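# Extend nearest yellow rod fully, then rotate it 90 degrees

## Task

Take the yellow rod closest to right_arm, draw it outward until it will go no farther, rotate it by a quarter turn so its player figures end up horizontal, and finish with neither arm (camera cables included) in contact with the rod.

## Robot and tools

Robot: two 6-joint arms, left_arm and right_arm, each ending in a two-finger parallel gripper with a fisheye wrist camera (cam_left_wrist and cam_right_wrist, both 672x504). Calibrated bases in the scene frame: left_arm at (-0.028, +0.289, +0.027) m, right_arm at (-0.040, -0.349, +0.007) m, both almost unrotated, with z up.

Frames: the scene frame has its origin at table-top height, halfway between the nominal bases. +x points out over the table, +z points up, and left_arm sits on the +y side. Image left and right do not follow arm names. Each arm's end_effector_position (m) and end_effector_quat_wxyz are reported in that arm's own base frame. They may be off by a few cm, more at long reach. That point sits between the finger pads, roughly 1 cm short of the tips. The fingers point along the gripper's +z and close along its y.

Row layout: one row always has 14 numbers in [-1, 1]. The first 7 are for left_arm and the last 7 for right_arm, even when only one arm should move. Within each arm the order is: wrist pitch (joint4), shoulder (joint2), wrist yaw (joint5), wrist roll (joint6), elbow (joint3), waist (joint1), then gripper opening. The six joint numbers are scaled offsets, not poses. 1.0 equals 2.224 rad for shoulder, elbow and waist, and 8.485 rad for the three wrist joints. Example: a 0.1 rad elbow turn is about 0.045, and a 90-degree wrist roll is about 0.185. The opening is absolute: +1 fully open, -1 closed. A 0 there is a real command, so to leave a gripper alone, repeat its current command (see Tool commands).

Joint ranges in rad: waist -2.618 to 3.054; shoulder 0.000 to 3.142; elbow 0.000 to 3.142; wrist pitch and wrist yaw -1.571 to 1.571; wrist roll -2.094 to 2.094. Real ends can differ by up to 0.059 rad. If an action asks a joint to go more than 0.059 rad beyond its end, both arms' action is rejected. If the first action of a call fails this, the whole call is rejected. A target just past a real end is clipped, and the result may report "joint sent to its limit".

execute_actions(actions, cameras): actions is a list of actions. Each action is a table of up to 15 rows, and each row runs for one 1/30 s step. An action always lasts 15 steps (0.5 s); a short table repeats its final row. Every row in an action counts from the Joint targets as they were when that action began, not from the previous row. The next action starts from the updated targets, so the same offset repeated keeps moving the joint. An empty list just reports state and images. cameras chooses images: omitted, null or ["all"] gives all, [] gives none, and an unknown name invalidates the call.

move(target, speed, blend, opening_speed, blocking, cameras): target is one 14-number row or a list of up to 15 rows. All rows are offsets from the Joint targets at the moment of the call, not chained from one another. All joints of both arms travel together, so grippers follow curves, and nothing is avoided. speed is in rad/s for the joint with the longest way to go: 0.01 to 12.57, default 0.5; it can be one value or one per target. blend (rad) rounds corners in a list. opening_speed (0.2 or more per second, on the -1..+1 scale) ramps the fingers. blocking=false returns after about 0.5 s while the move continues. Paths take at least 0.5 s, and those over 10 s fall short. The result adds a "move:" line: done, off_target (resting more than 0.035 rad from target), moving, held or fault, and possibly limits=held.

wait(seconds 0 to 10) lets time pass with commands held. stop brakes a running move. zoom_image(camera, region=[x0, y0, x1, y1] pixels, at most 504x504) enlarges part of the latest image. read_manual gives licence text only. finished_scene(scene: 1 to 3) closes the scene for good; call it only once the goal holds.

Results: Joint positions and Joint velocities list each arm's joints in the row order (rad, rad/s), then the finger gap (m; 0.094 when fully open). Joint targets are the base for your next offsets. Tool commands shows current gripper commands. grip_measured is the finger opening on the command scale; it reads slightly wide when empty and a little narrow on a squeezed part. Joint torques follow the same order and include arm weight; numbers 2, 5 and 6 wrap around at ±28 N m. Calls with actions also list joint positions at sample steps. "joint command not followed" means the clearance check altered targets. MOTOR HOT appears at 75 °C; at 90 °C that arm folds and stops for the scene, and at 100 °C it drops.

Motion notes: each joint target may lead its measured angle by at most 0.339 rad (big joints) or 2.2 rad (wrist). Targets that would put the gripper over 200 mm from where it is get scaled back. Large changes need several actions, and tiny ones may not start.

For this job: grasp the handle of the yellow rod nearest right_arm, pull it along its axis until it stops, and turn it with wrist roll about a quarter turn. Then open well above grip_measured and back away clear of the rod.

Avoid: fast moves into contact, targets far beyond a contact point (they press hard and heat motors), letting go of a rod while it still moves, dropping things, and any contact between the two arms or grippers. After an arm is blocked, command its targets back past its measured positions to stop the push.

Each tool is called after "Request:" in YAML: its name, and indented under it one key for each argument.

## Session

Request:
execute_actions:
  actions: []

Request:
zoom_image:
  camera: "cam_right_wrist"
  region: [0, 70, 480, 270]

Scene clock: 0.00 s.
left_arm: end_effector_position=(+0.3899, -0.0004, +0.1147) grip_measured=+1.000 end_effector_quat_wxyz=(+0.609, -0.026, +0.793, +0.006) | right_arm: end_effector_position=(+0.3960, -0.0474, +0.1154) grip_measured=+1.000 end_effector_quat_wxyz=(+0.595, +0.094, +0.794, -0.086)
Joint names: [wrist pitch, shoulder, wrist yaw, wrist roll, elbow, waist]
Joint positions: left_arm=[0.911 1.495 -0.08 -0.043 0.322 -0.04 0.094] | right_arm=[0.848 1.518 0.234 0.044 0.38 -0.018 0.094]
Joint velocities: within noise
Joint torques (N m): no reading
Heat: left arm: 41 °C; right arm: 40 °C.
Joint targets: left_arm=[0.899 1.493 -0.081 -0.042 0.324 -0.040] | right_arm=[0.837 1.515 0.234 0.045 0.383 -0.018]
Tool commands: left_gripper/opening=+1.0 right_gripper/opening=+1.0
camera_calibration:
cam_left_wrist: T_world_to_cam=[[0.0222135, -0.980285, 0.196335, -0.0420869], [-0.593611, -0.170951, -0.786385, 0.357186], [0.804446, -0.0990782, -0.585705, -0.125405], [0, 0, 0, 1]] pos_world=[0.313846, 0.00737939, 0.215698]
cam_right_wrist: T_world_to_cam=[[-0.244005, -0.947103, 0.208463, 0.0183839], [-0.655393, 0.00260904, -0.755284, 0.379511], [0.714788, -0.320918, -0.621361, -0.108823], [0, 0, 0, 1]] pos_world=[0.331, -0.0185021, 0.215188]

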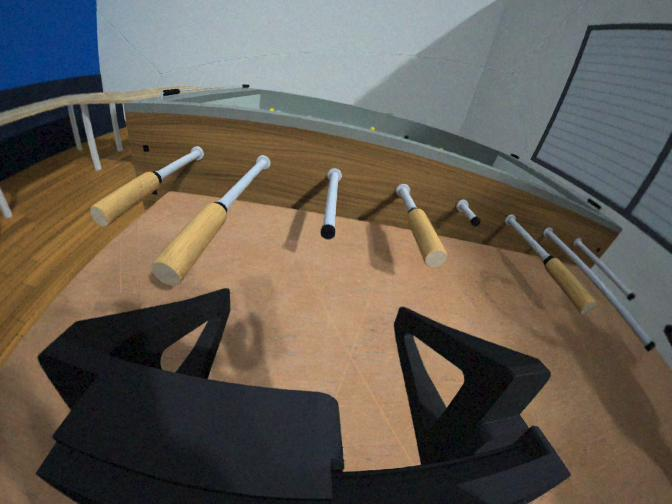

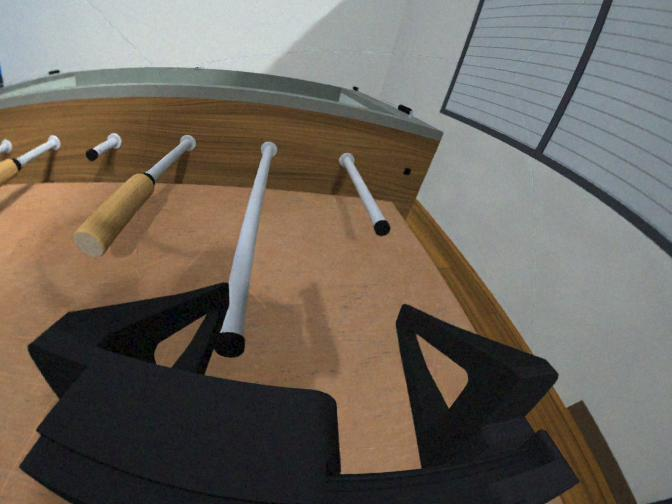

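Scaled by 1.050 from the camera's 672x504 image, which has a finer 960x720 frame.

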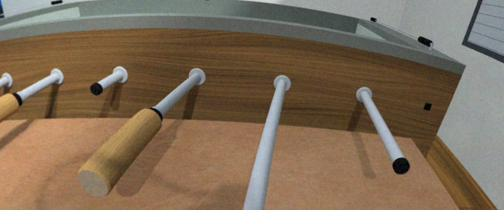

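Request:
move:
  target:
    - [0,0,0,0,0,0,1,0,0,0.0424,0,0,0.2392,-0.03]
    - [0,0,0,0,0,0,1,0.0840,0.3321,0.0424,-0.1905,0.1448,0.2392,-0.03]
  speed: 1.0
  opening_speed: 1

Scene clock: 64.53 s.
left_arm: end_effector_position=(+0.3899, -0.0004, +0.1147) grip_measured=+1.000 end_effector_quat_wxyz=(+0.609, -0.026, +0.793, +0.006) | right_arm: end_effector_position=(+0.4551, +0.1409, +0.0683) grip_measured=-0.028 end_effector_quat_wxyz=(-0.455, +0.502, -0.525, +0.515)
Joint names: [wrist pitch, shoulder, wrist yaw, wrist roll, elbow, waist]
Joint positions: left_arm=[0.911 1.495 -0.08 -0.043 0.322 -0.04 0.094] | right_arm=[1.481 2.235 0.593 -1.573 0.687 0.509 0.046]
Joint velocities: within noise
Joint torques (N m): left_arm=[1.87 -5.72 -0.03 0.01 5.33 -0.09] | right_arm=[2.3 -6.86 0.08 0.03 4.52 0.51]
Heat: left arm: 41 °C; right arm: 43 °C.
Joint targets: left_arm=[0.899 1.493 -0.081 -0.042 0.324 -0.040] | right_arm=[1.550 2.253 0.594 -1.571 0.705 0.514]
move: off_target (right_arm); right_arm: the wrist pitch is farthest, 0.069 rad from its target
camera_calibration:
cam_left_wrist: T_world_to_cam=[[0.0222135, -0.980285, 0.196335, -0.0420869], [-0.593611, -0.170951, -0.786385, 0.357186], [0.804446, -0.0990782, -0.585705, -0.125405], [0, 0, 0, 1]] pos_world=[0.313846, 0.00737939, 0.215698]
cam_right_wrist: T_world_to_cam=[[0.0235587, 0.215426, 0.976236, -0.117034], [-0.46373, -0.862742, 0.201572, 0.35148], [0.885663, -0.457459, 0.0795747, -0.226185], [0, 0, 0, 1]] pos_world=[0.366073, 0.224979, 0.0614027]

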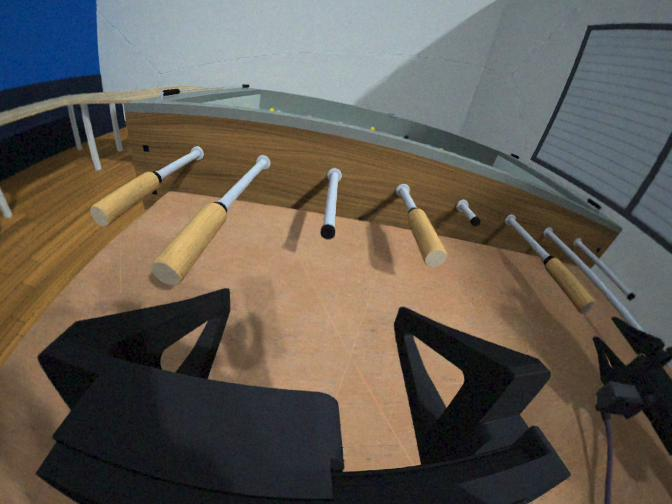

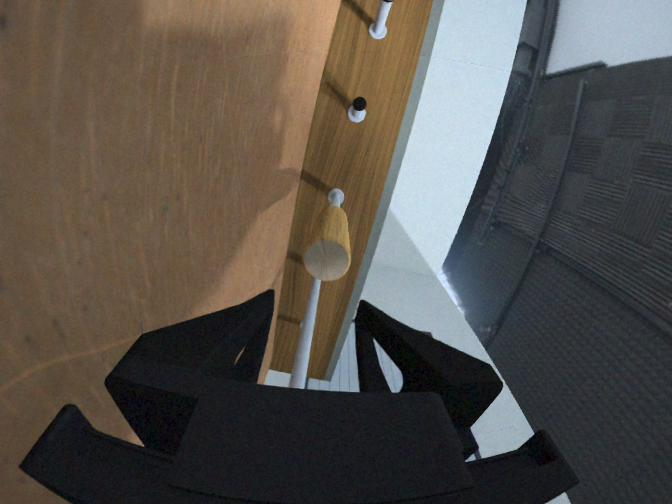

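Request:
move:
  target: [0,0,0,0,0,0,1,-0.0130,0.0274,-0.0081,0,0.0598,-0.0265,-0.03]
  speed: 0.4
  cameras: ["cam_right_wrist"]

Scene clock: 93.17 s.
left_arm: end_effector_position=(+0.3899, -0.0004, +0.1147) grip_measured=+1.000 end_effector_quat_wxyz=(+0.609, -0.026, +0.793, +0.006) | right_arm: end_effector_position=(+0.4896, +0.1415, +0.0703) grip_measured=-0.028 end_effector_quat_wxyz=(+0.466, -0.494, +0.522, -0.516)
Joint names: [wrist pitch, shoulder, wrist yaw, wrist roll, elbow, waist]
Joint positions: left_arm=[0.911 1.495 -0.08 -0.043 0.322 -0.04 0.094] | right_arm=[1.434 2.293 0.538 -1.573 0.821 0.46 0.046]
Joint velocities: within noise
Joint torques (N m): left_arm=[1.88 -5.82 -0.03 0.02 5.31 -0.01] | right_arm=[1.74 -7.34 -0.11 0.03 4.94 -0.36]
Heat: left arm: 41 °C; right arm: 48 °C.
Joint targets: left_arm=[0.899 1.493 -0.081 -0.042 0.324 -0.040] | right_arm=[1.439 2.315 0.525 -1.571 0.838 0.455]
move: done
camera_calibration:
cam_right_wrist: T_world_to_cam=[[-0.00102441, 0.200657, 0.979661, -0.106111], [-0.463011, -0.86842, 0.177388, 0.369789], [0.886352, -0.453412, 0.0937961, -0.258564], [0, 0, 0, 1]] pos_world=[0.400286, 0.225189, 0.0626089]
Images, in order (width x height): cam_right_wrist 672x504.

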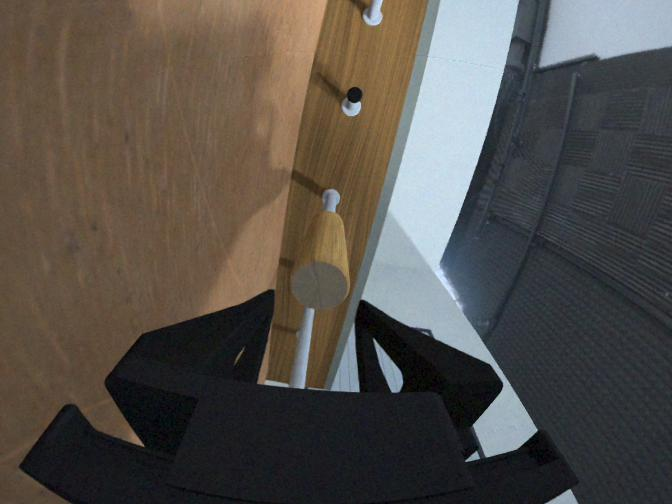

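Request:
move:
  target: [0,0,0,0,0,0,1,-0.0145,0.0502,-0.0093,0,0.1178,-0.0333,-0.03]
  speed: 0.3
  cameras: ["cam_right_wrist"]

Scene clock: 109.27 s.
left_arm: end_effector_position=(+0.3899, -0.0004, +0.1147) grip_measured=+1.000 end_effector_quat_wxyz=(+0.609, -0.026, +0.793, +0.006) | right_arm: end_effector_position=(+0.5511, +0.1413, +0.0741) grip_measured=-0.028 end_effector_quat_wxyz=(+0.481, -0.483, +0.517, -0.518)
Joint names: [wrist pitch, shoulder, wrist yaw, wrist roll, elbow, waist]
Joint positions: left_arm=[0.911 1.495 -0.08 -0.043 0.322 -0.04 0.094] | right_arm=[1.322 2.401 0.46 -1.574 1.079 0.389 0.046]
Joint velocities: within noise
Joint torques (N m): left_arm=[1.87 -5.76 -0.03 0.02 5.35 -0.09] | right_arm=[1.64 -8.53 -0.11 0.03 6 -0.65]
Heat: left arm: 41 °C; right arm: 46 °C.
Joint targets: left_arm=[0.899 1.493 -0.081 -0.042 0.324 -0.040] | right_arm=[1.316 2.426 0.446 -1.571 1.100 0.381]
move: done
camera_calibration:
cam_right_wrist: T_world_to_cam=[[-0.0363026, 0.183985, 0.982258, -0.0880938], [-0.461958, -0.874675, 0.146761, 0.399931], [0.886159, -0.448434, 0.116746, -0.315807], [0, 0, 0, 1]] pos_world=[0.461408, 0.224399, 0.064706]
Images, in order (width x height): cam_right_wrist 672x504.

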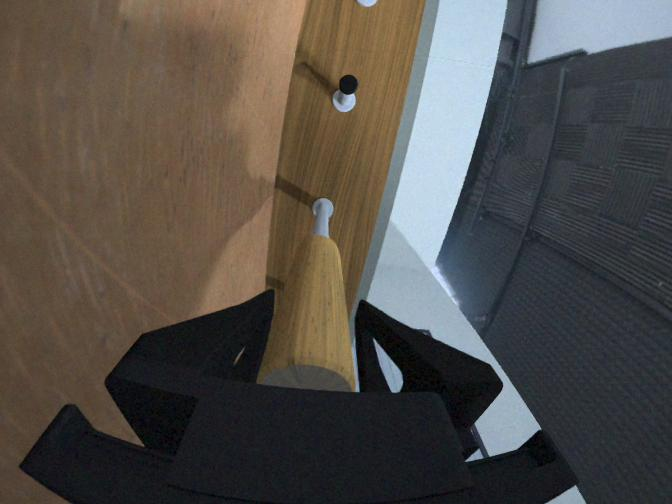

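Request:
move:
  target: [0,0,0,0,0,0,1,0,0,0,0,0,0,-0.5]
  opening_speed: 0.6
  cameras: []

Request:
move:
  target: [0,0,0,0,0,0,1,0,0,0,0.1851,0,0,-0.5]
  speed: 1.2

Scene clock: 124.07 s.
left_arm: end_effector_position=(+0.3899, -0.0004, +0.1147) grip_measured=+1.000 end_effector_quat_wxyz=(+0.609, -0.026, +0.793, +0.006) | right_arm: end_effector_position=(+0.5510, +0.1414, +0.0721) grip_measured=-0.304 end_effector_quat_wxyz=(+0.479, -0.485, +0.517, -0.517)
Joint names: [wrist pitch, shoulder, wrist yaw, wrist roll, elbow, waist]
Joint positions: left_arm=[0.911 1.495 -0.08 -0.043 0.322 -0.04 0.094] | right_arm=[1.318 2.403 0.459 -1.574 1.079 0.389 0.033]
Joint velocities: within noise
Joint torques (N m): left_arm=[1.87 -5.75 -0.03 0.01 5.27 -0.03] | right_arm=[1.7 -8.66 -0.09 0.04 5.98 -0.65]
Heat: left arm: 41 °C; right arm: 45 °C.
Joint targets: left_arm=[0.899 1.493 -0.081 -0.042 0.324 -0.040] | right_arm=[1.317 2.426 0.447 -1.572 1.100 0.381]
move: done
No camera images: "cameras" was empty.

Scene clock: 126.40 s.
left_arm: end_effector_position=(+0.3899, -0.0004, +0.1147) grip_measured=+1.000 end_effector_quat_wxyz=(+0.609, -0.026, +0.793, +0.006) | right_arm: end_effector_position=(+0.5510, +0.1423, +0.0705) grip_measured=-0.305 end_effector_quat_wxyz=(+0.702, +0.010, +0.711, -0.035)
Joint names: [wrist pitch, shoulder, wrist yaw, wrist roll, elbow, waist]
Joint positions: left_arm=[0.911 1.495 -0.08 -0.043 0.322 -0.04 0.094] | right_arm=[1.313 2.404 0.454 -0.031 1.079 0.389 0.033]
Joint velocities: within noise
Joint torques (N m): left_arm=[1.87 -5.75 -0.03 0.03 5.38 -0.03] | right_arm=[1.75 -8.75 -0.03 0.35 5.98 -0.65]
Heat: left arm: 41 °C; right arm: 45 °C.
Joint targets: left_arm=[0.899 1.493 -0.081 -0.042 0.324 -0.040] | right_arm=[1.316 2.426 0.446 -0.001 1.100 0.381]
move: done
camera_calibration:
cam_left_wrist: T_world_to_cam=[[0.0222135, -0.980285, 0.196335, -0.0420869], [-0.593611, -0.170951, -0.786385, 0.357186], [0.804446, -0.0990782, -0.585705, -0.125405], [0, 0, 0, 1]] pos_world=[0.313846, 0.00737939, 0.215698]
cam_right_wrist: T_world_to_cam=[[-0.110369, -0.970648, 0.213684, 0.174588], [-0.418895, -0.14954, -0.895637, 0.347866], [0.901302, -0.188361, -0.390095, -0.324483], [0, 0, 0, 1]] pos_world=[0.457445, 0.160363, 0.147676]

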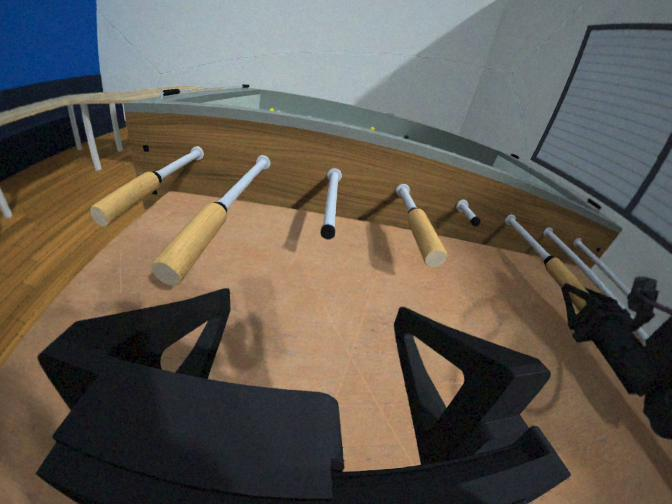

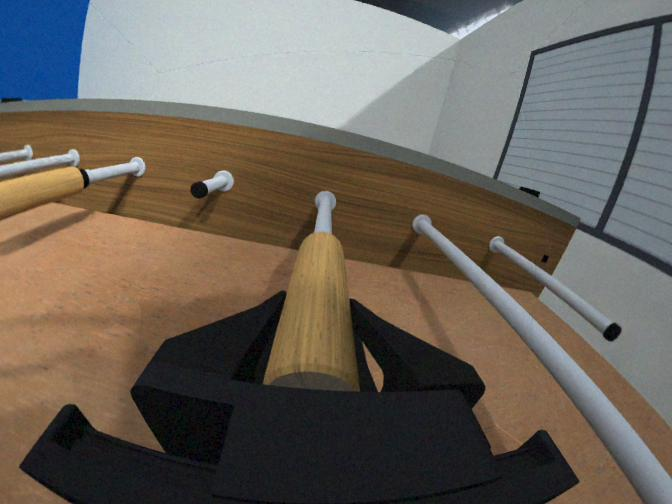

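Request:
move:
  target:
    - [0,0,0,0,0,0,1,0.0116,-0.0567,0.0081,0.0037,-0.0935,0.0299,-0.5]
    - [0,0,0,0,0,0,1,0.0134,-0.0951,0.0138,0.0037,-0.1569,0.0517,-0.5]
    - [0,0,0,0,0,0,1,0.0158,-0.1183,0.0186,0.0037,-0.1983,0.0701,-0.5]
  speed: [0.3,0.25,0.15]
  blend: [0.03,0.03,0]

Scene clock: 142.80 s.
left_arm: end_effector_position=(+0.3899, -0.0004, +0.1147) grip_measured=+1.000 end_effector_quat_wxyz=(+0.609, -0.026, +0.793, +0.006) | right_arm: end_effector_position=(+0.4684, +0.1483, +0.0691) grip_measured=-0.305 end_effector_quat_wxyz=(+0.675, +0.009, +0.737, -0.033)
Joint names: [wrist pitch, shoulder, wrist yaw, wrist roll, elbow, waist]
Joint positions: left_arm=[0.911 1.495 -0.08 -0.043 0.322 -0.04 0.094] | right_arm=[1.371 2.214 0.555 0.019 0.74 0.497 0.033]
Joint velocities: within noise
Joint torques (N m): left_arm=[1.88 -5.76 -0.02 0.01 5.37 -0.08] | right_arm=[2.44 -12.72 0.62 0.14 -2.39 3.6]
Heat: left arm: 41 °C; right arm: 46 °C.
Joint targets: left_arm=[0.899 1.493 -0.081 -0.042 0.324 -0.040] | right_arm=[1.451 2.163 0.604 0.031 0.659 0.537]
move: off_target (right_arm); right_arm: the elbow is farthest, 0.081 rad from its target
camera_calibration:
cam_left_wrist: T_world_to_cam=[[0.0222135, -0.980285, 0.196335, -0.0420869], [-0.593611, -0.170951, -0.786385, 0.357186], [0.804446, -0.0990782, -0.585705, -0.125405], [0, 0, 0, 1]] pos_world=[0.313846, 0.00737939, 0.215698]
cam_right_wrist: T_world_to_cam=[[-0.0894738, -0.972137, 0.216664, 0.161793], [-0.485629, -0.147345, -0.861658, 0.34159], [0.869574, -0.182314, -0.458915, -0.23076], [0, 0, 0, 1]] pos_world=[0.381026, 0.165546, 0.153379]

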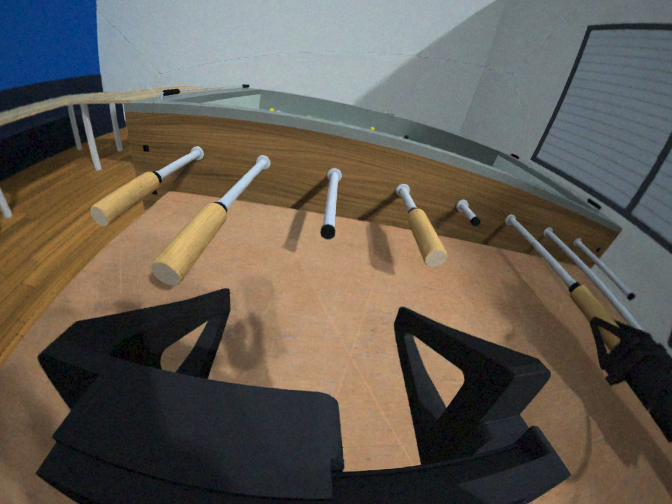

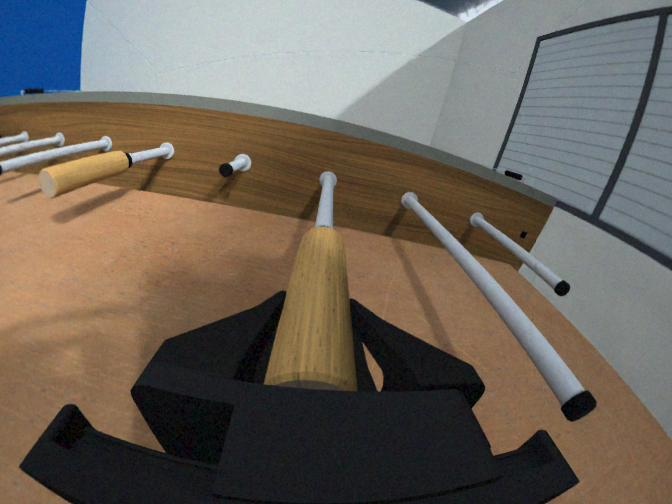

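Request:
move:
  target:
    - [0,0,0,0,0,0,1,-0.0035,0.0121,-0.0035,-0.0013,0.0184,-0.0121,-0.5]
    - [0,0,0,0,0,0,1,-0.0035,0.0121,-0.0035,-0.0013,0.0184,-0.0121,0.15]
    - [0,0,0,0,0,0,1,0.0028,-0.0710,0.0190,0,-0.1088,0.0697,0.15]
  speed: [0.3,0.3,0.6]
  opening_speed: 0.9

Scene clock: 161.00 s.
left_arm: end_effector_position=(+0.3899, -0.0004, +0.1147) grip_measured=+1.000 end_effector_quat_wxyz=(+0.609, -0.026, +0.793, +0.006) | right_arm: end_effector_position=(+0.3767, +0.1509, +0.0806) grip_measured=+0.148 end_effector_quat_wxyz=(+0.666, -0.002, +0.744, -0.055)
Joint names: [wrist pitch, shoulder, wrist yaw, wrist roll, elbow, waist]
Joint positions: left_arm=[0.911 1.495 -0.08 -0.043 0.322 -0.04 0.094] | right_arm=[1.443 2.021 0.761 0.019 0.43 0.686 0.054]
Joint velocities: within noise
Joint torques (N m): left_arm=[1.88 -5.76 -0.03 0.02 5.37 -0.05] | right_arm=[1.91 -7.71 0.13 0.14 1.96 0.57]
Heat: left arm: 41 °C; right arm: 50 °C.
Joint targets: left_arm=[0.899 1.493 -0.081 -0.042 0.324 -0.040] | right_arm=[1.474 2.005 0.766 0.031 0.417 0.692]
move: done; target 2's new numbers were sent with right_arm's wrist pitch 0.055 rad from that target
camera_calibration:
cam_left_wrist: T_world_to_cam=[[0.0222135, -0.980285, 0.196335, -0.0420869], [-0.593611, -0.170951, -0.786385, 0.357186], [0.804446, -0.0990782, -0.585705, -0.125405], [0, 0, 0, 1]] pos_world=[0.313846, 0.00737939, 0.215698]
cam_right_wrist: T_world_to_cam=[[-0.0981877, -0.959495, 0.264063, 0.151169], [-0.508067, -0.179828, -0.842336, 0.31911], [0.855703, -0.216869, -0.469831, -0.133963], [0, 0, 0, 1]] pos_world=[0.291604, 0.173378, 0.16594]

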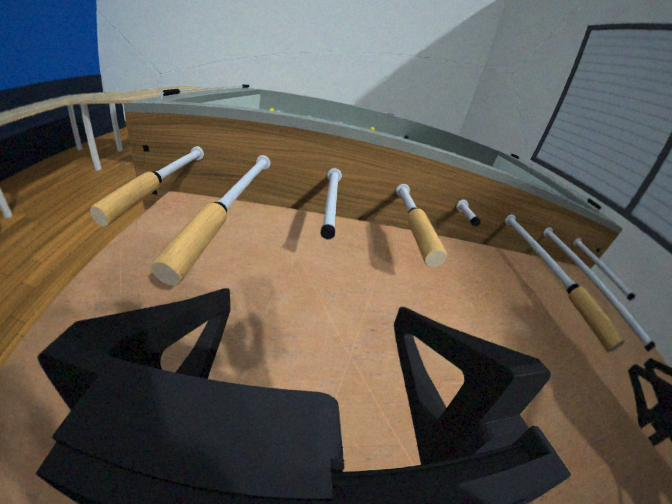

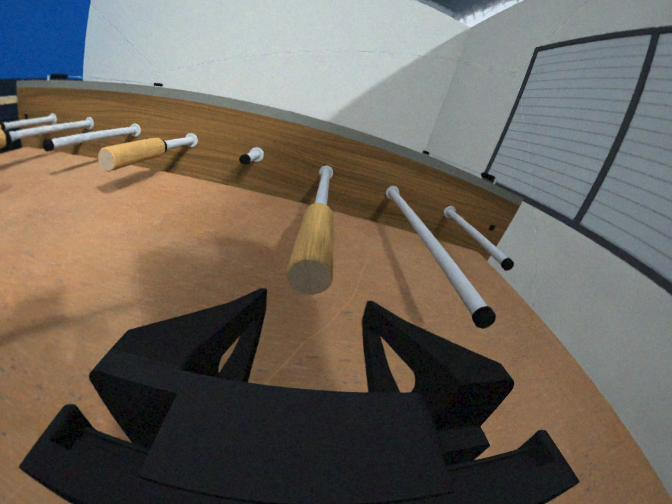

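Request:
zoom_image:
  camera: "cam_left_wrist"
  region: [240, 80, 560, 200]

Scaled by 1.575 from the camera's 672x504 image, which has a finer 960x720 frame.

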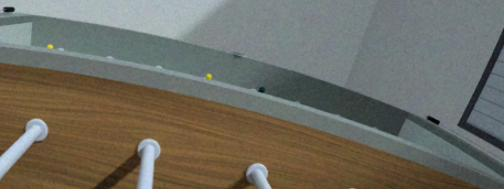

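Request:
finished_scene:
  scene: 2

The scene is finished: the task was done.


## Next scene

The same job, from a new start.

Request:
execute_actions:
  actions: []

Scene clock: 0.00 s.
left_arm: end_effector_position=(+0.4127, +0.0165, +0.1264) grip_measured=+1.000 end_effector_quat_wxyz=(+0.618, -0.002, +0.786, +0.007) | right_arm: end_effector_position=(+0.3903, -0.0463, +0.1052) grip_measured=+1.000 end_effector_quat_wxyz=(+0.587, +0.098, +0.798, -0.097)
Joint names: [wrist pitch, shoulder, wrist yaw, wrist roll, elbow, waist]
Joint positions: left_arm=[0.901 1.55 0.039 0.018 0.411 0.054 0.094] | right_arm=[0.871 1.537 0.276 0.046 0.357 0.003 0.094]
Joint velocities: within noise
Joint torques (N m): no reading
Heat: left arm: 39 °C; right arm: 39 °C.
Joint targets: left_arm=[0.889 1.548 0.039 0.019 0.413 0.054] | right_arm=[0.861 1.534 0.277 0.048 0.360 0.003]
Tool commands: left_gripper/opening=+1.0 right_gripper/opening=+1.0
camera_calibration:
cam_left_wrist: T_world_to_cam=[[-0.0177666, -0.985889, 0.166453, -0.00796993], [-0.580802, -0.125334, -0.804339, 0.378982], [0.813851, -0.110967, -0.570379, -0.140833], [0, 0, 0, 1]] pos_world=[0.334589, 0.0240143, 0.225829]
cam_right_wrist: T_world_to_cam=[[-0.259, -0.939853, 0.222701, 0.0247898], [-0.669431, 0.00846419, -0.742826, 0.372487], [0.696262, -0.341475, -0.631359, -0.103415], [0, 0, 0, 1]] pos_world=[0.327779, -0.0151678, 0.20588]

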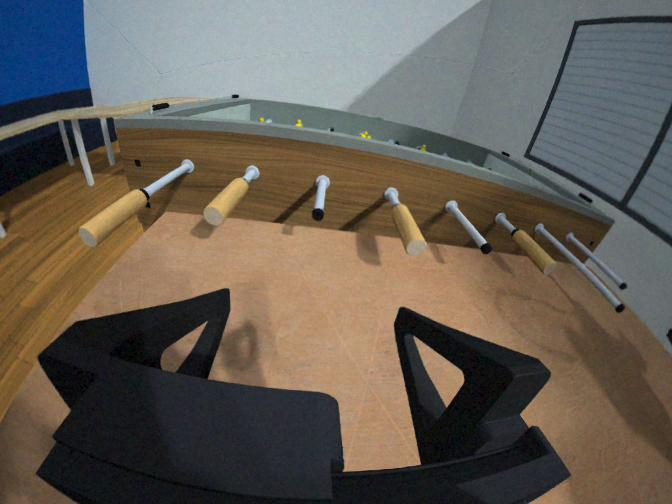

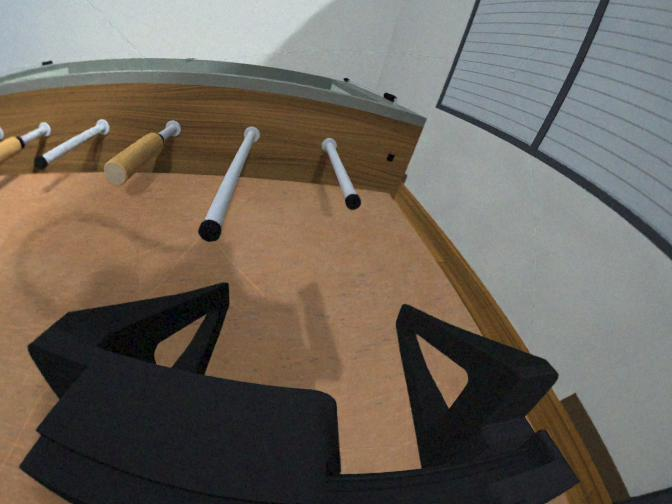

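Request:
move:
  target:
    - [0,0,0,0,0,0,1,0,0,0.0236,0,0,0.1484,-0.03]
    - [0,0,0,0,0,0,1,0.0478,0.4281,0.0266,-0.1908,0.4047,0.1902,-0.03]
    - [0,0,0,0,0,0,1,0.0346,0.4510,0.0219,-0.1908,0.4566,0.1740,-0.03]
  speed: [1.0,1.1,0.3]
  blend: [0.05,0,0]
  opening_speed: 1

Scene clock: 41.90 s.
left_arm: end_effector_position=(+0.4127, +0.0165, +0.1264) grip_measured=+1.000 end_effector_quat_wxyz=(+0.618, -0.002, +0.786, +0.007) | right_arm: end_effector_position=(+0.5988, +0.1625, +0.0753) grip_measured=-0.028 end_effector_quat_wxyz=(+0.481, -0.478, +0.518, -0.521)
Joint names: [wrist pitch, shoulder, wrist yaw, wrist roll, elbow, waist]
Joint positions: left_arm=[0.901 1.55 0.039 0.018 0.411 0.054 0.094] | right_arm=[1.166 2.512 0.477 -1.574 1.353 0.395 0.046]
Joint velocities: within noise
Joint torques (N m): left_arm=[1.85 -6.78 -0.02 0.02 5.64 -0.06] | right_arm=[1.57 -9.99 -0.13 0.01 6.84 -0.47]
Heat: left arm: 39 °C; right arm: 41 °C.
Joint targets: left_arm=[0.889 1.548 0.039 0.019 0.413 0.054] | right_arm=[1.154 2.537 0.463 -1.571 1.376 0.390]
move: done
camera_calibration:
cam_left_wrist: T_world_to_cam=[[-0.0177666, -0.985889, 0.166453, -0.00796993], [-0.580802, -0.125334, -0.804339, 0.378982], [0.813851, -0.110967, -0.570379, -0.140833], [0, 0, 0, 1]] pos_world=[0.334589, 0.0240143, 0.225829]
cam_right_wrist: T_world_to_cam=[[-0.0409699, 0.181625, 0.982514, -0.0882321], [-0.471878, -0.870283, 0.141202, 0.446014], [0.880712, -0.457842, 0.12136, -0.344373], [0, 0, 0, 1]] pos_world=[0.510142, 0.246515, 0.0655046]

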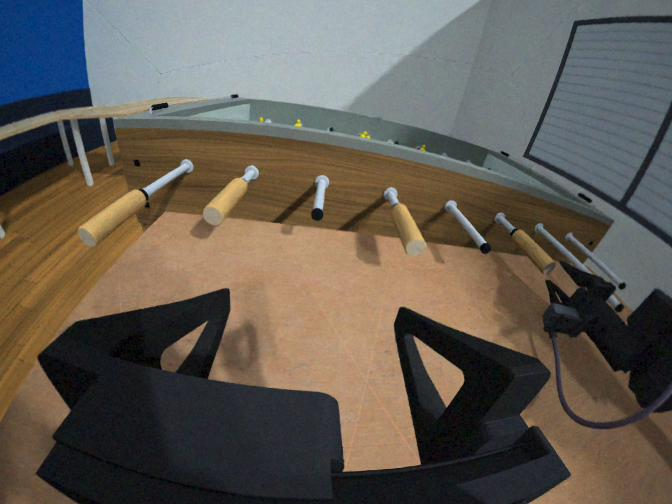

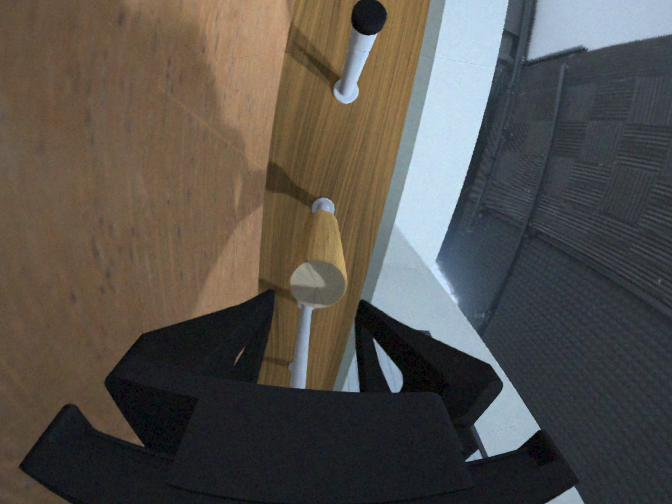

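Request:
move:
  target: [0,0,0,0,0,0,1,-0.0245,0.0667,-0.0068,0,0.1574,-0.0256,-0.03]
  speed: 0.35
  cameras: ["cam_right_wrist"]

Scene clock: 54.83 s.
left_arm: end_effector_position=(+0.4127, +0.0165, +0.1264) grip_measured=+1.000 end_effector_quat_wxyz=(+0.618, -0.002, +0.786, +0.007) | right_arm: end_effector_position=(+0.6619, +0.1587, +0.0771) grip_measured=-0.028 end_effector_quat_wxyz=(+0.480, -0.480, +0.518, -0.520)
Joint names: [wrist pitch, shoulder, wrist yaw, wrist roll, elbow, waist]
Joint positions: left_arm=[0.901 1.55 0.039 0.018 0.411 0.054 0.094] | right_arm=[0.96 2.656 0.419 -1.574 1.699 0.341 0.046]
Joint velocities: within noise
Joint torques (N m): left_arm=[1.86 -6.72 -0.01 0.01 5.67 -0.1] | right_arm=[1.51 -11.12 -0.13 0.04 8.01 -0.64]
Heat: left arm: 39 °C; right arm: 42 °C.
Joint targets: left_arm=[0.889 1.548 0.039 0.019 0.413 0.054] | right_arm=[0.947 2.686 0.406 -1.571 1.726 0.333]
move: done
camera_calibration:
cam_right_wrist: T_world_to_cam=[[-0.0380951, 0.183521, 0.982277, -0.088889], [-0.468687, -0.871443, 0.144637, 0.470109], [0.882542, -0.454871, 0.119212, -0.40336], [0, 0, 0, 1]] pos_world=[0.57293, 0.242509, 0.0674038]
Images, in order (width x height): cam_right_wrist 672x504.

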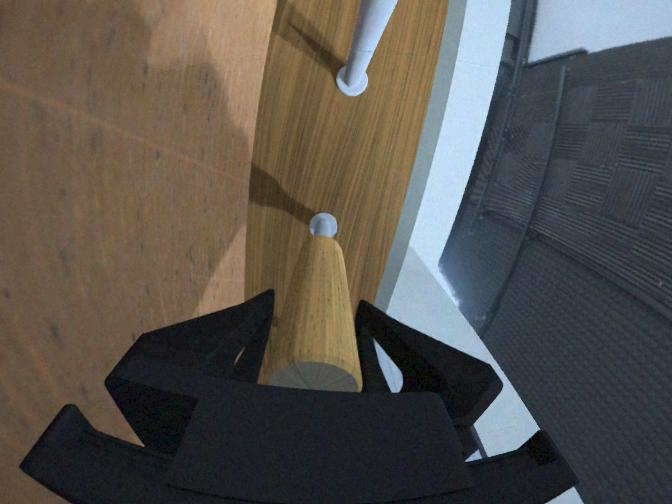

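Request:
move:
  target:
    - [0,0,0,0,0,0,1,0,0,0,0,0,0,-0.5]
    - [0,0,0,0,0,0,1,0,0,0,0.188,0,0,-0.5]
  speed: 1.2
  opening_speed: 0.7

Scene clock: 63.27 s.
left_arm: end_effector_position=(+0.4127, +0.0165, +0.1264) grip_measured=+1.000 end_effector_quat_wxyz=(+0.618, -0.002, +0.786, +0.007) | right_arm: end_effector_position=(+0.6620, +0.1594, +0.0749) grip_measured=-0.305 end_effector_quat_wxyz=(+0.706, +0.023, +0.707, -0.029)
Joint names: [wrist pitch, shoulder, wrist yaw, wrist roll, elbow, waist]
Joint positions: left_arm=[0.901 1.55 0.039 0.018 0.411 0.054 0.094] | right_arm=[0.959 2.66 0.415 -0.008 1.701 0.341 0.033]
Joint velocities: within noise
Joint torques (N m): left_arm=[1.86 -6.82 -0.01 0.01 5.65 -0.06] | right_arm=[1.57 -11.4 -0.07 0.33 7.86 -0.65]
Heat: left arm: 39 °C; right arm: 42 °C.
Joint targets: left_arm=[0.889 1.548 0.039 0.019 0.413 0.054] | right_arm=[0.947 2.686 0.405 0.024 1.726 0.333]
move: done
camera_calibration:
cam_left_wrist: T_world_to_cam=[[-0.0177666, -0.985889, 0.166453, -0.00796993], [-0.580802, -0.125334, -0.804339, 0.378982], [0.813851, -0.110967, -0.570379, -0.140833], [0, 0, 0, 1]] pos_world=[0.334589, 0.0240143, 0.225829]
cam_right_wrist: T_world_to_cam=[[-0.122258, -0.974795, 0.186622, 0.213026], [-0.409248, -0.12179, -0.904259, 0.390715], [0.904195, -0.186928, -0.384043, -0.422239], [0, 0, 0, 1]] pos_world=[0.567729, 0.176314, 0.151395]

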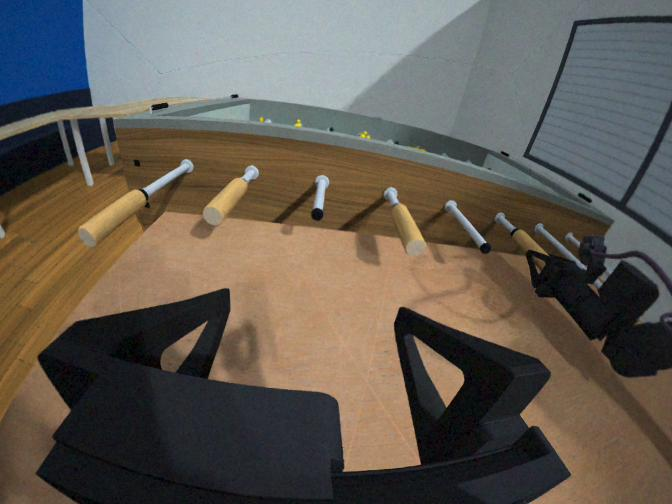

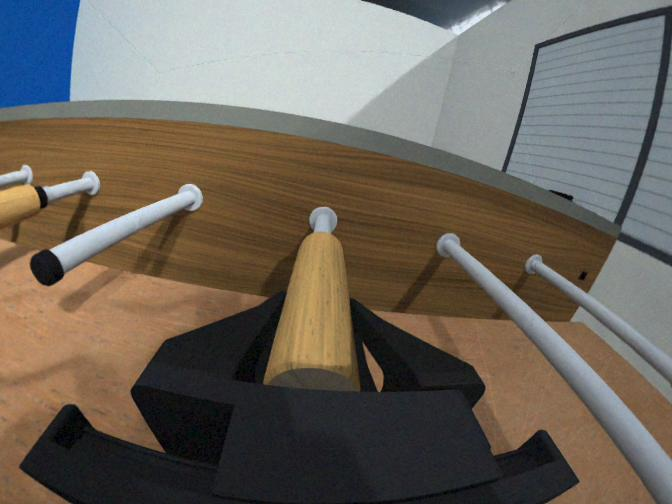

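Request:
move:
  target:
    - [0,0,0,0,0,0,1,0.0255,-0.0890,0.0085,0,-0.1709,0.0324,-0.5]
    - [0,0,0,0,0,0,1,0.0428,-0.1412,0.0166,0,-0.2936,0.0634,-0.5]
    - [0,0,0,0,0,0,1,0.0504,-0.1763,0.0231,0,-0.3667,0.0881,-0.5]
    - [0,0,0,0,0,0,1,0.0556,-0.2041,0.0296,0,-0.4231,0.1129,-0.5]
  speed: [0.4,0.4,0.35,0.15]
  blend: [0.03,0.03,0.03,0]

Scene clock: 96.13 s.
left_arm: end_effector_position=(+0.4127, +0.0165, +0.1264) grip_measured=+1.000 end_effector_quat_wxyz=(+0.618, -0.002, +0.786, +0.007) | right_arm: end_effector_position=(+0.4889, +0.1754, +0.0698) grip_measured=-0.306 end_effector_quat_wxyz=(+0.684, +0.013, +0.729, -0.029)
Joint names: [wrist pitch, shoulder, wrist yaw, wrist roll, elbow, waist]
Joint positions: left_arm=[0.901 1.55 0.039 0.018 0.411 0.054 0.094] | right_arm=[1.329 2.285 0.596 0.018 0.881 0.536 0.033]
Joint velocities: within noise
Joint torques (N m): left_arm=[1.86 -6.79 -0.01 0 5.67 -0.02] | right_arm=[2.45 -13.96 0.74 0.07 -3.22 4.34]
Heat: left arm: 39 °C; right arm: 42 °C.
Joint targets: left_arm=[0.889 1.548 0.039 0.019 0.413 0.054] | right_arm=[1.419 2.232 0.657 0.024 0.784 0.584]
move: off_target (right_arm); right_arm: the elbow is farthest, 0.096 rad from its target
camera_calibration:
cam_left_wrist: T_world_to_cam=[[-0.0177666, -0.985889, 0.166453, -0.00796993], [-0.580802, -0.125334, -0.804339, 0.378982], [0.813851, -0.110967, -0.570379, -0.140833], [0, 0, 0, 1]] pos_world=[0.334589, 0.0240143, 0.225829]
cam_right_wrist: T_world_to_cam=[[-0.0956927, -0.974047, 0.205125, 0.194095], [-0.463847, -0.138695, -0.874991, 0.344888], [0.880732, -0.178877, -0.438536, -0.250832], [0, 0, 0, 1]] pos_world=[0.399464, 0.192024, 0.151962]

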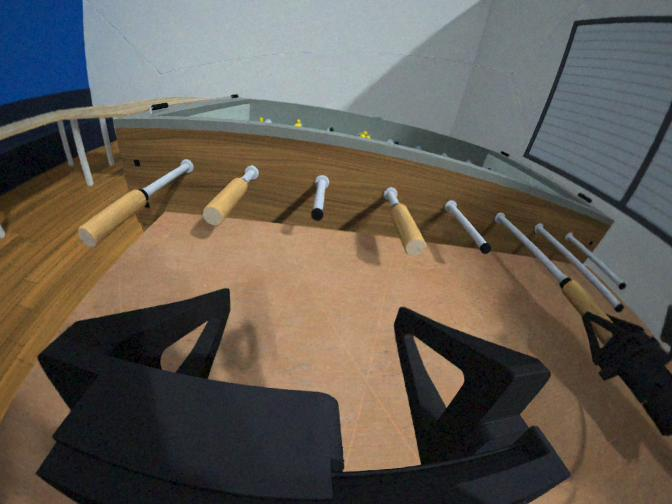

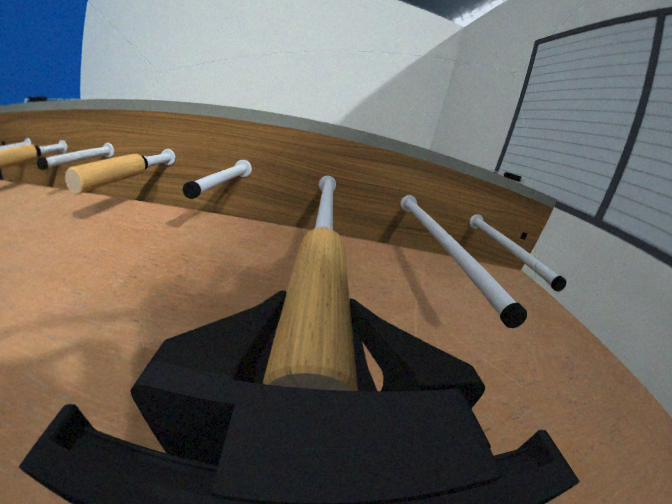

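Request:
move:
  target:
    - [0,0,0,0,0,0,1,-0.0047,0.0126,-0.0035,0,0.0216,-0.0112,-0.5]
    - [0,0,0,0,0,0,1,-0.0047,0.0126,-0.0035,0,0.0216,-0.0112,0.15]
    - [0,0,0,0,0,0,1,0.0084,-0.0558,0.0178,0,-0.1025,0.0656,0.15]
  speed: [0.3,0.3,0.6]
  opening_speed: 0.9

Scene clock: 110.87 s.
left_arm: end_effector_position=(+0.4127, +0.0165, +0.1264) grip_measured=+1.000 end_effector_quat_wxyz=(+0.618, -0.002, +0.786, +0.007) | right_arm: end_effector_position=(+0.3952, +0.1807, +0.0788) grip_measured=+0.148 end_effector_quat_wxyz=(+0.680, +0.009, +0.732, -0.046)
Joint names: [wrist pitch, shoulder, wrist yaw, wrist roll, elbow, waist]
Joint positions: left_arm=[0.901 1.55 0.039 0.018 0.411 0.054 0.094] | right_arm=[1.454 2.126 0.803 0.019 0.568 0.726 0.054]
Joint velocities: within noise
Joint torques (N m): left_arm=[1.85 -6.79 0 0.02 5.7 -0.05] | right_arm=[1.88 -8.94 0.13 0.06 2.14 0.43]
Heat: left arm: 39 °C; right arm: 47 °C.
Joint targets: left_arm=[0.889 1.548 0.039 0.019 0.413 0.054] | right_arm=[1.490 2.108 0.808 0.024 0.556 0.730]
move: off_target (right_arm); target 2's new numbers were sent with right_arm's wrist pitch 0.057 rad from that target; right_arm: the wrist pitch is farthest, 0.036 rad from its target
camera_calibration:
cam_left_wrist: T_world_to_cam=[[-0.0177666, -0.985889, 0.166453, -0.00796993], [-0.580802, -0.125334, -0.804339, 0.378982], [0.813851, -0.110967, -0.570379, -0.140833], [0, 0, 0, 1]] pos_world=[0.334589, 0.0240143, 0.225829]
cam_right_wrist: T_world_to_cam=[[-0.109667, -0.965822, 0.234865, 0.190116], [-0.4759, -0.156427, -0.865477, 0.317215], [0.872635, -0.206686, -0.442479, -0.154936], [0, 0, 0, 1]] pos_world=[0.307014, 0.201216, 0.161334]

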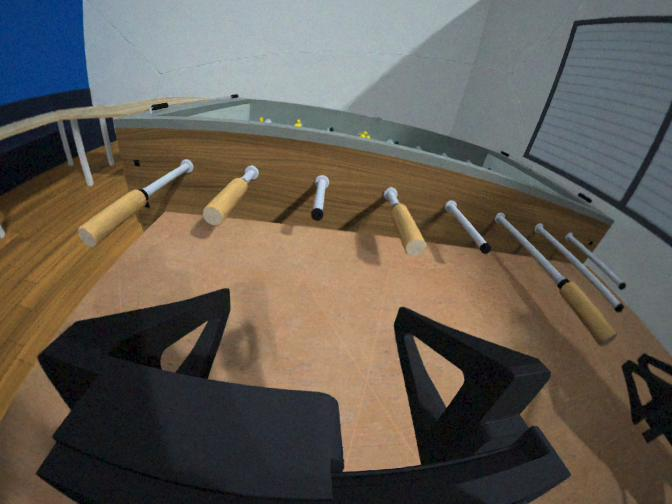

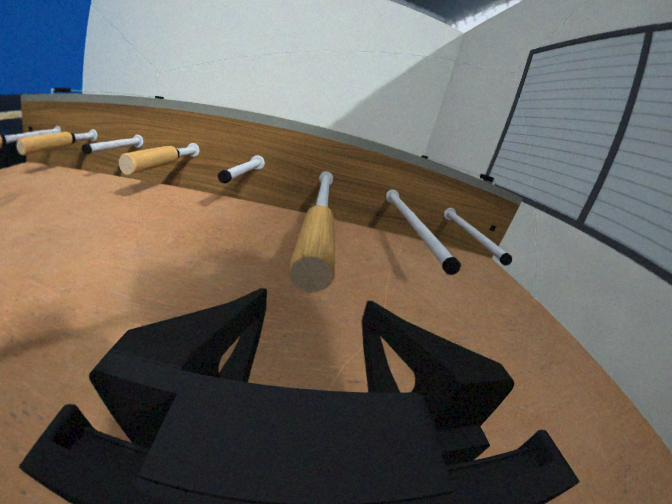

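Request:
finished_scene:
  scene: 3

The scene is finished: the task was done.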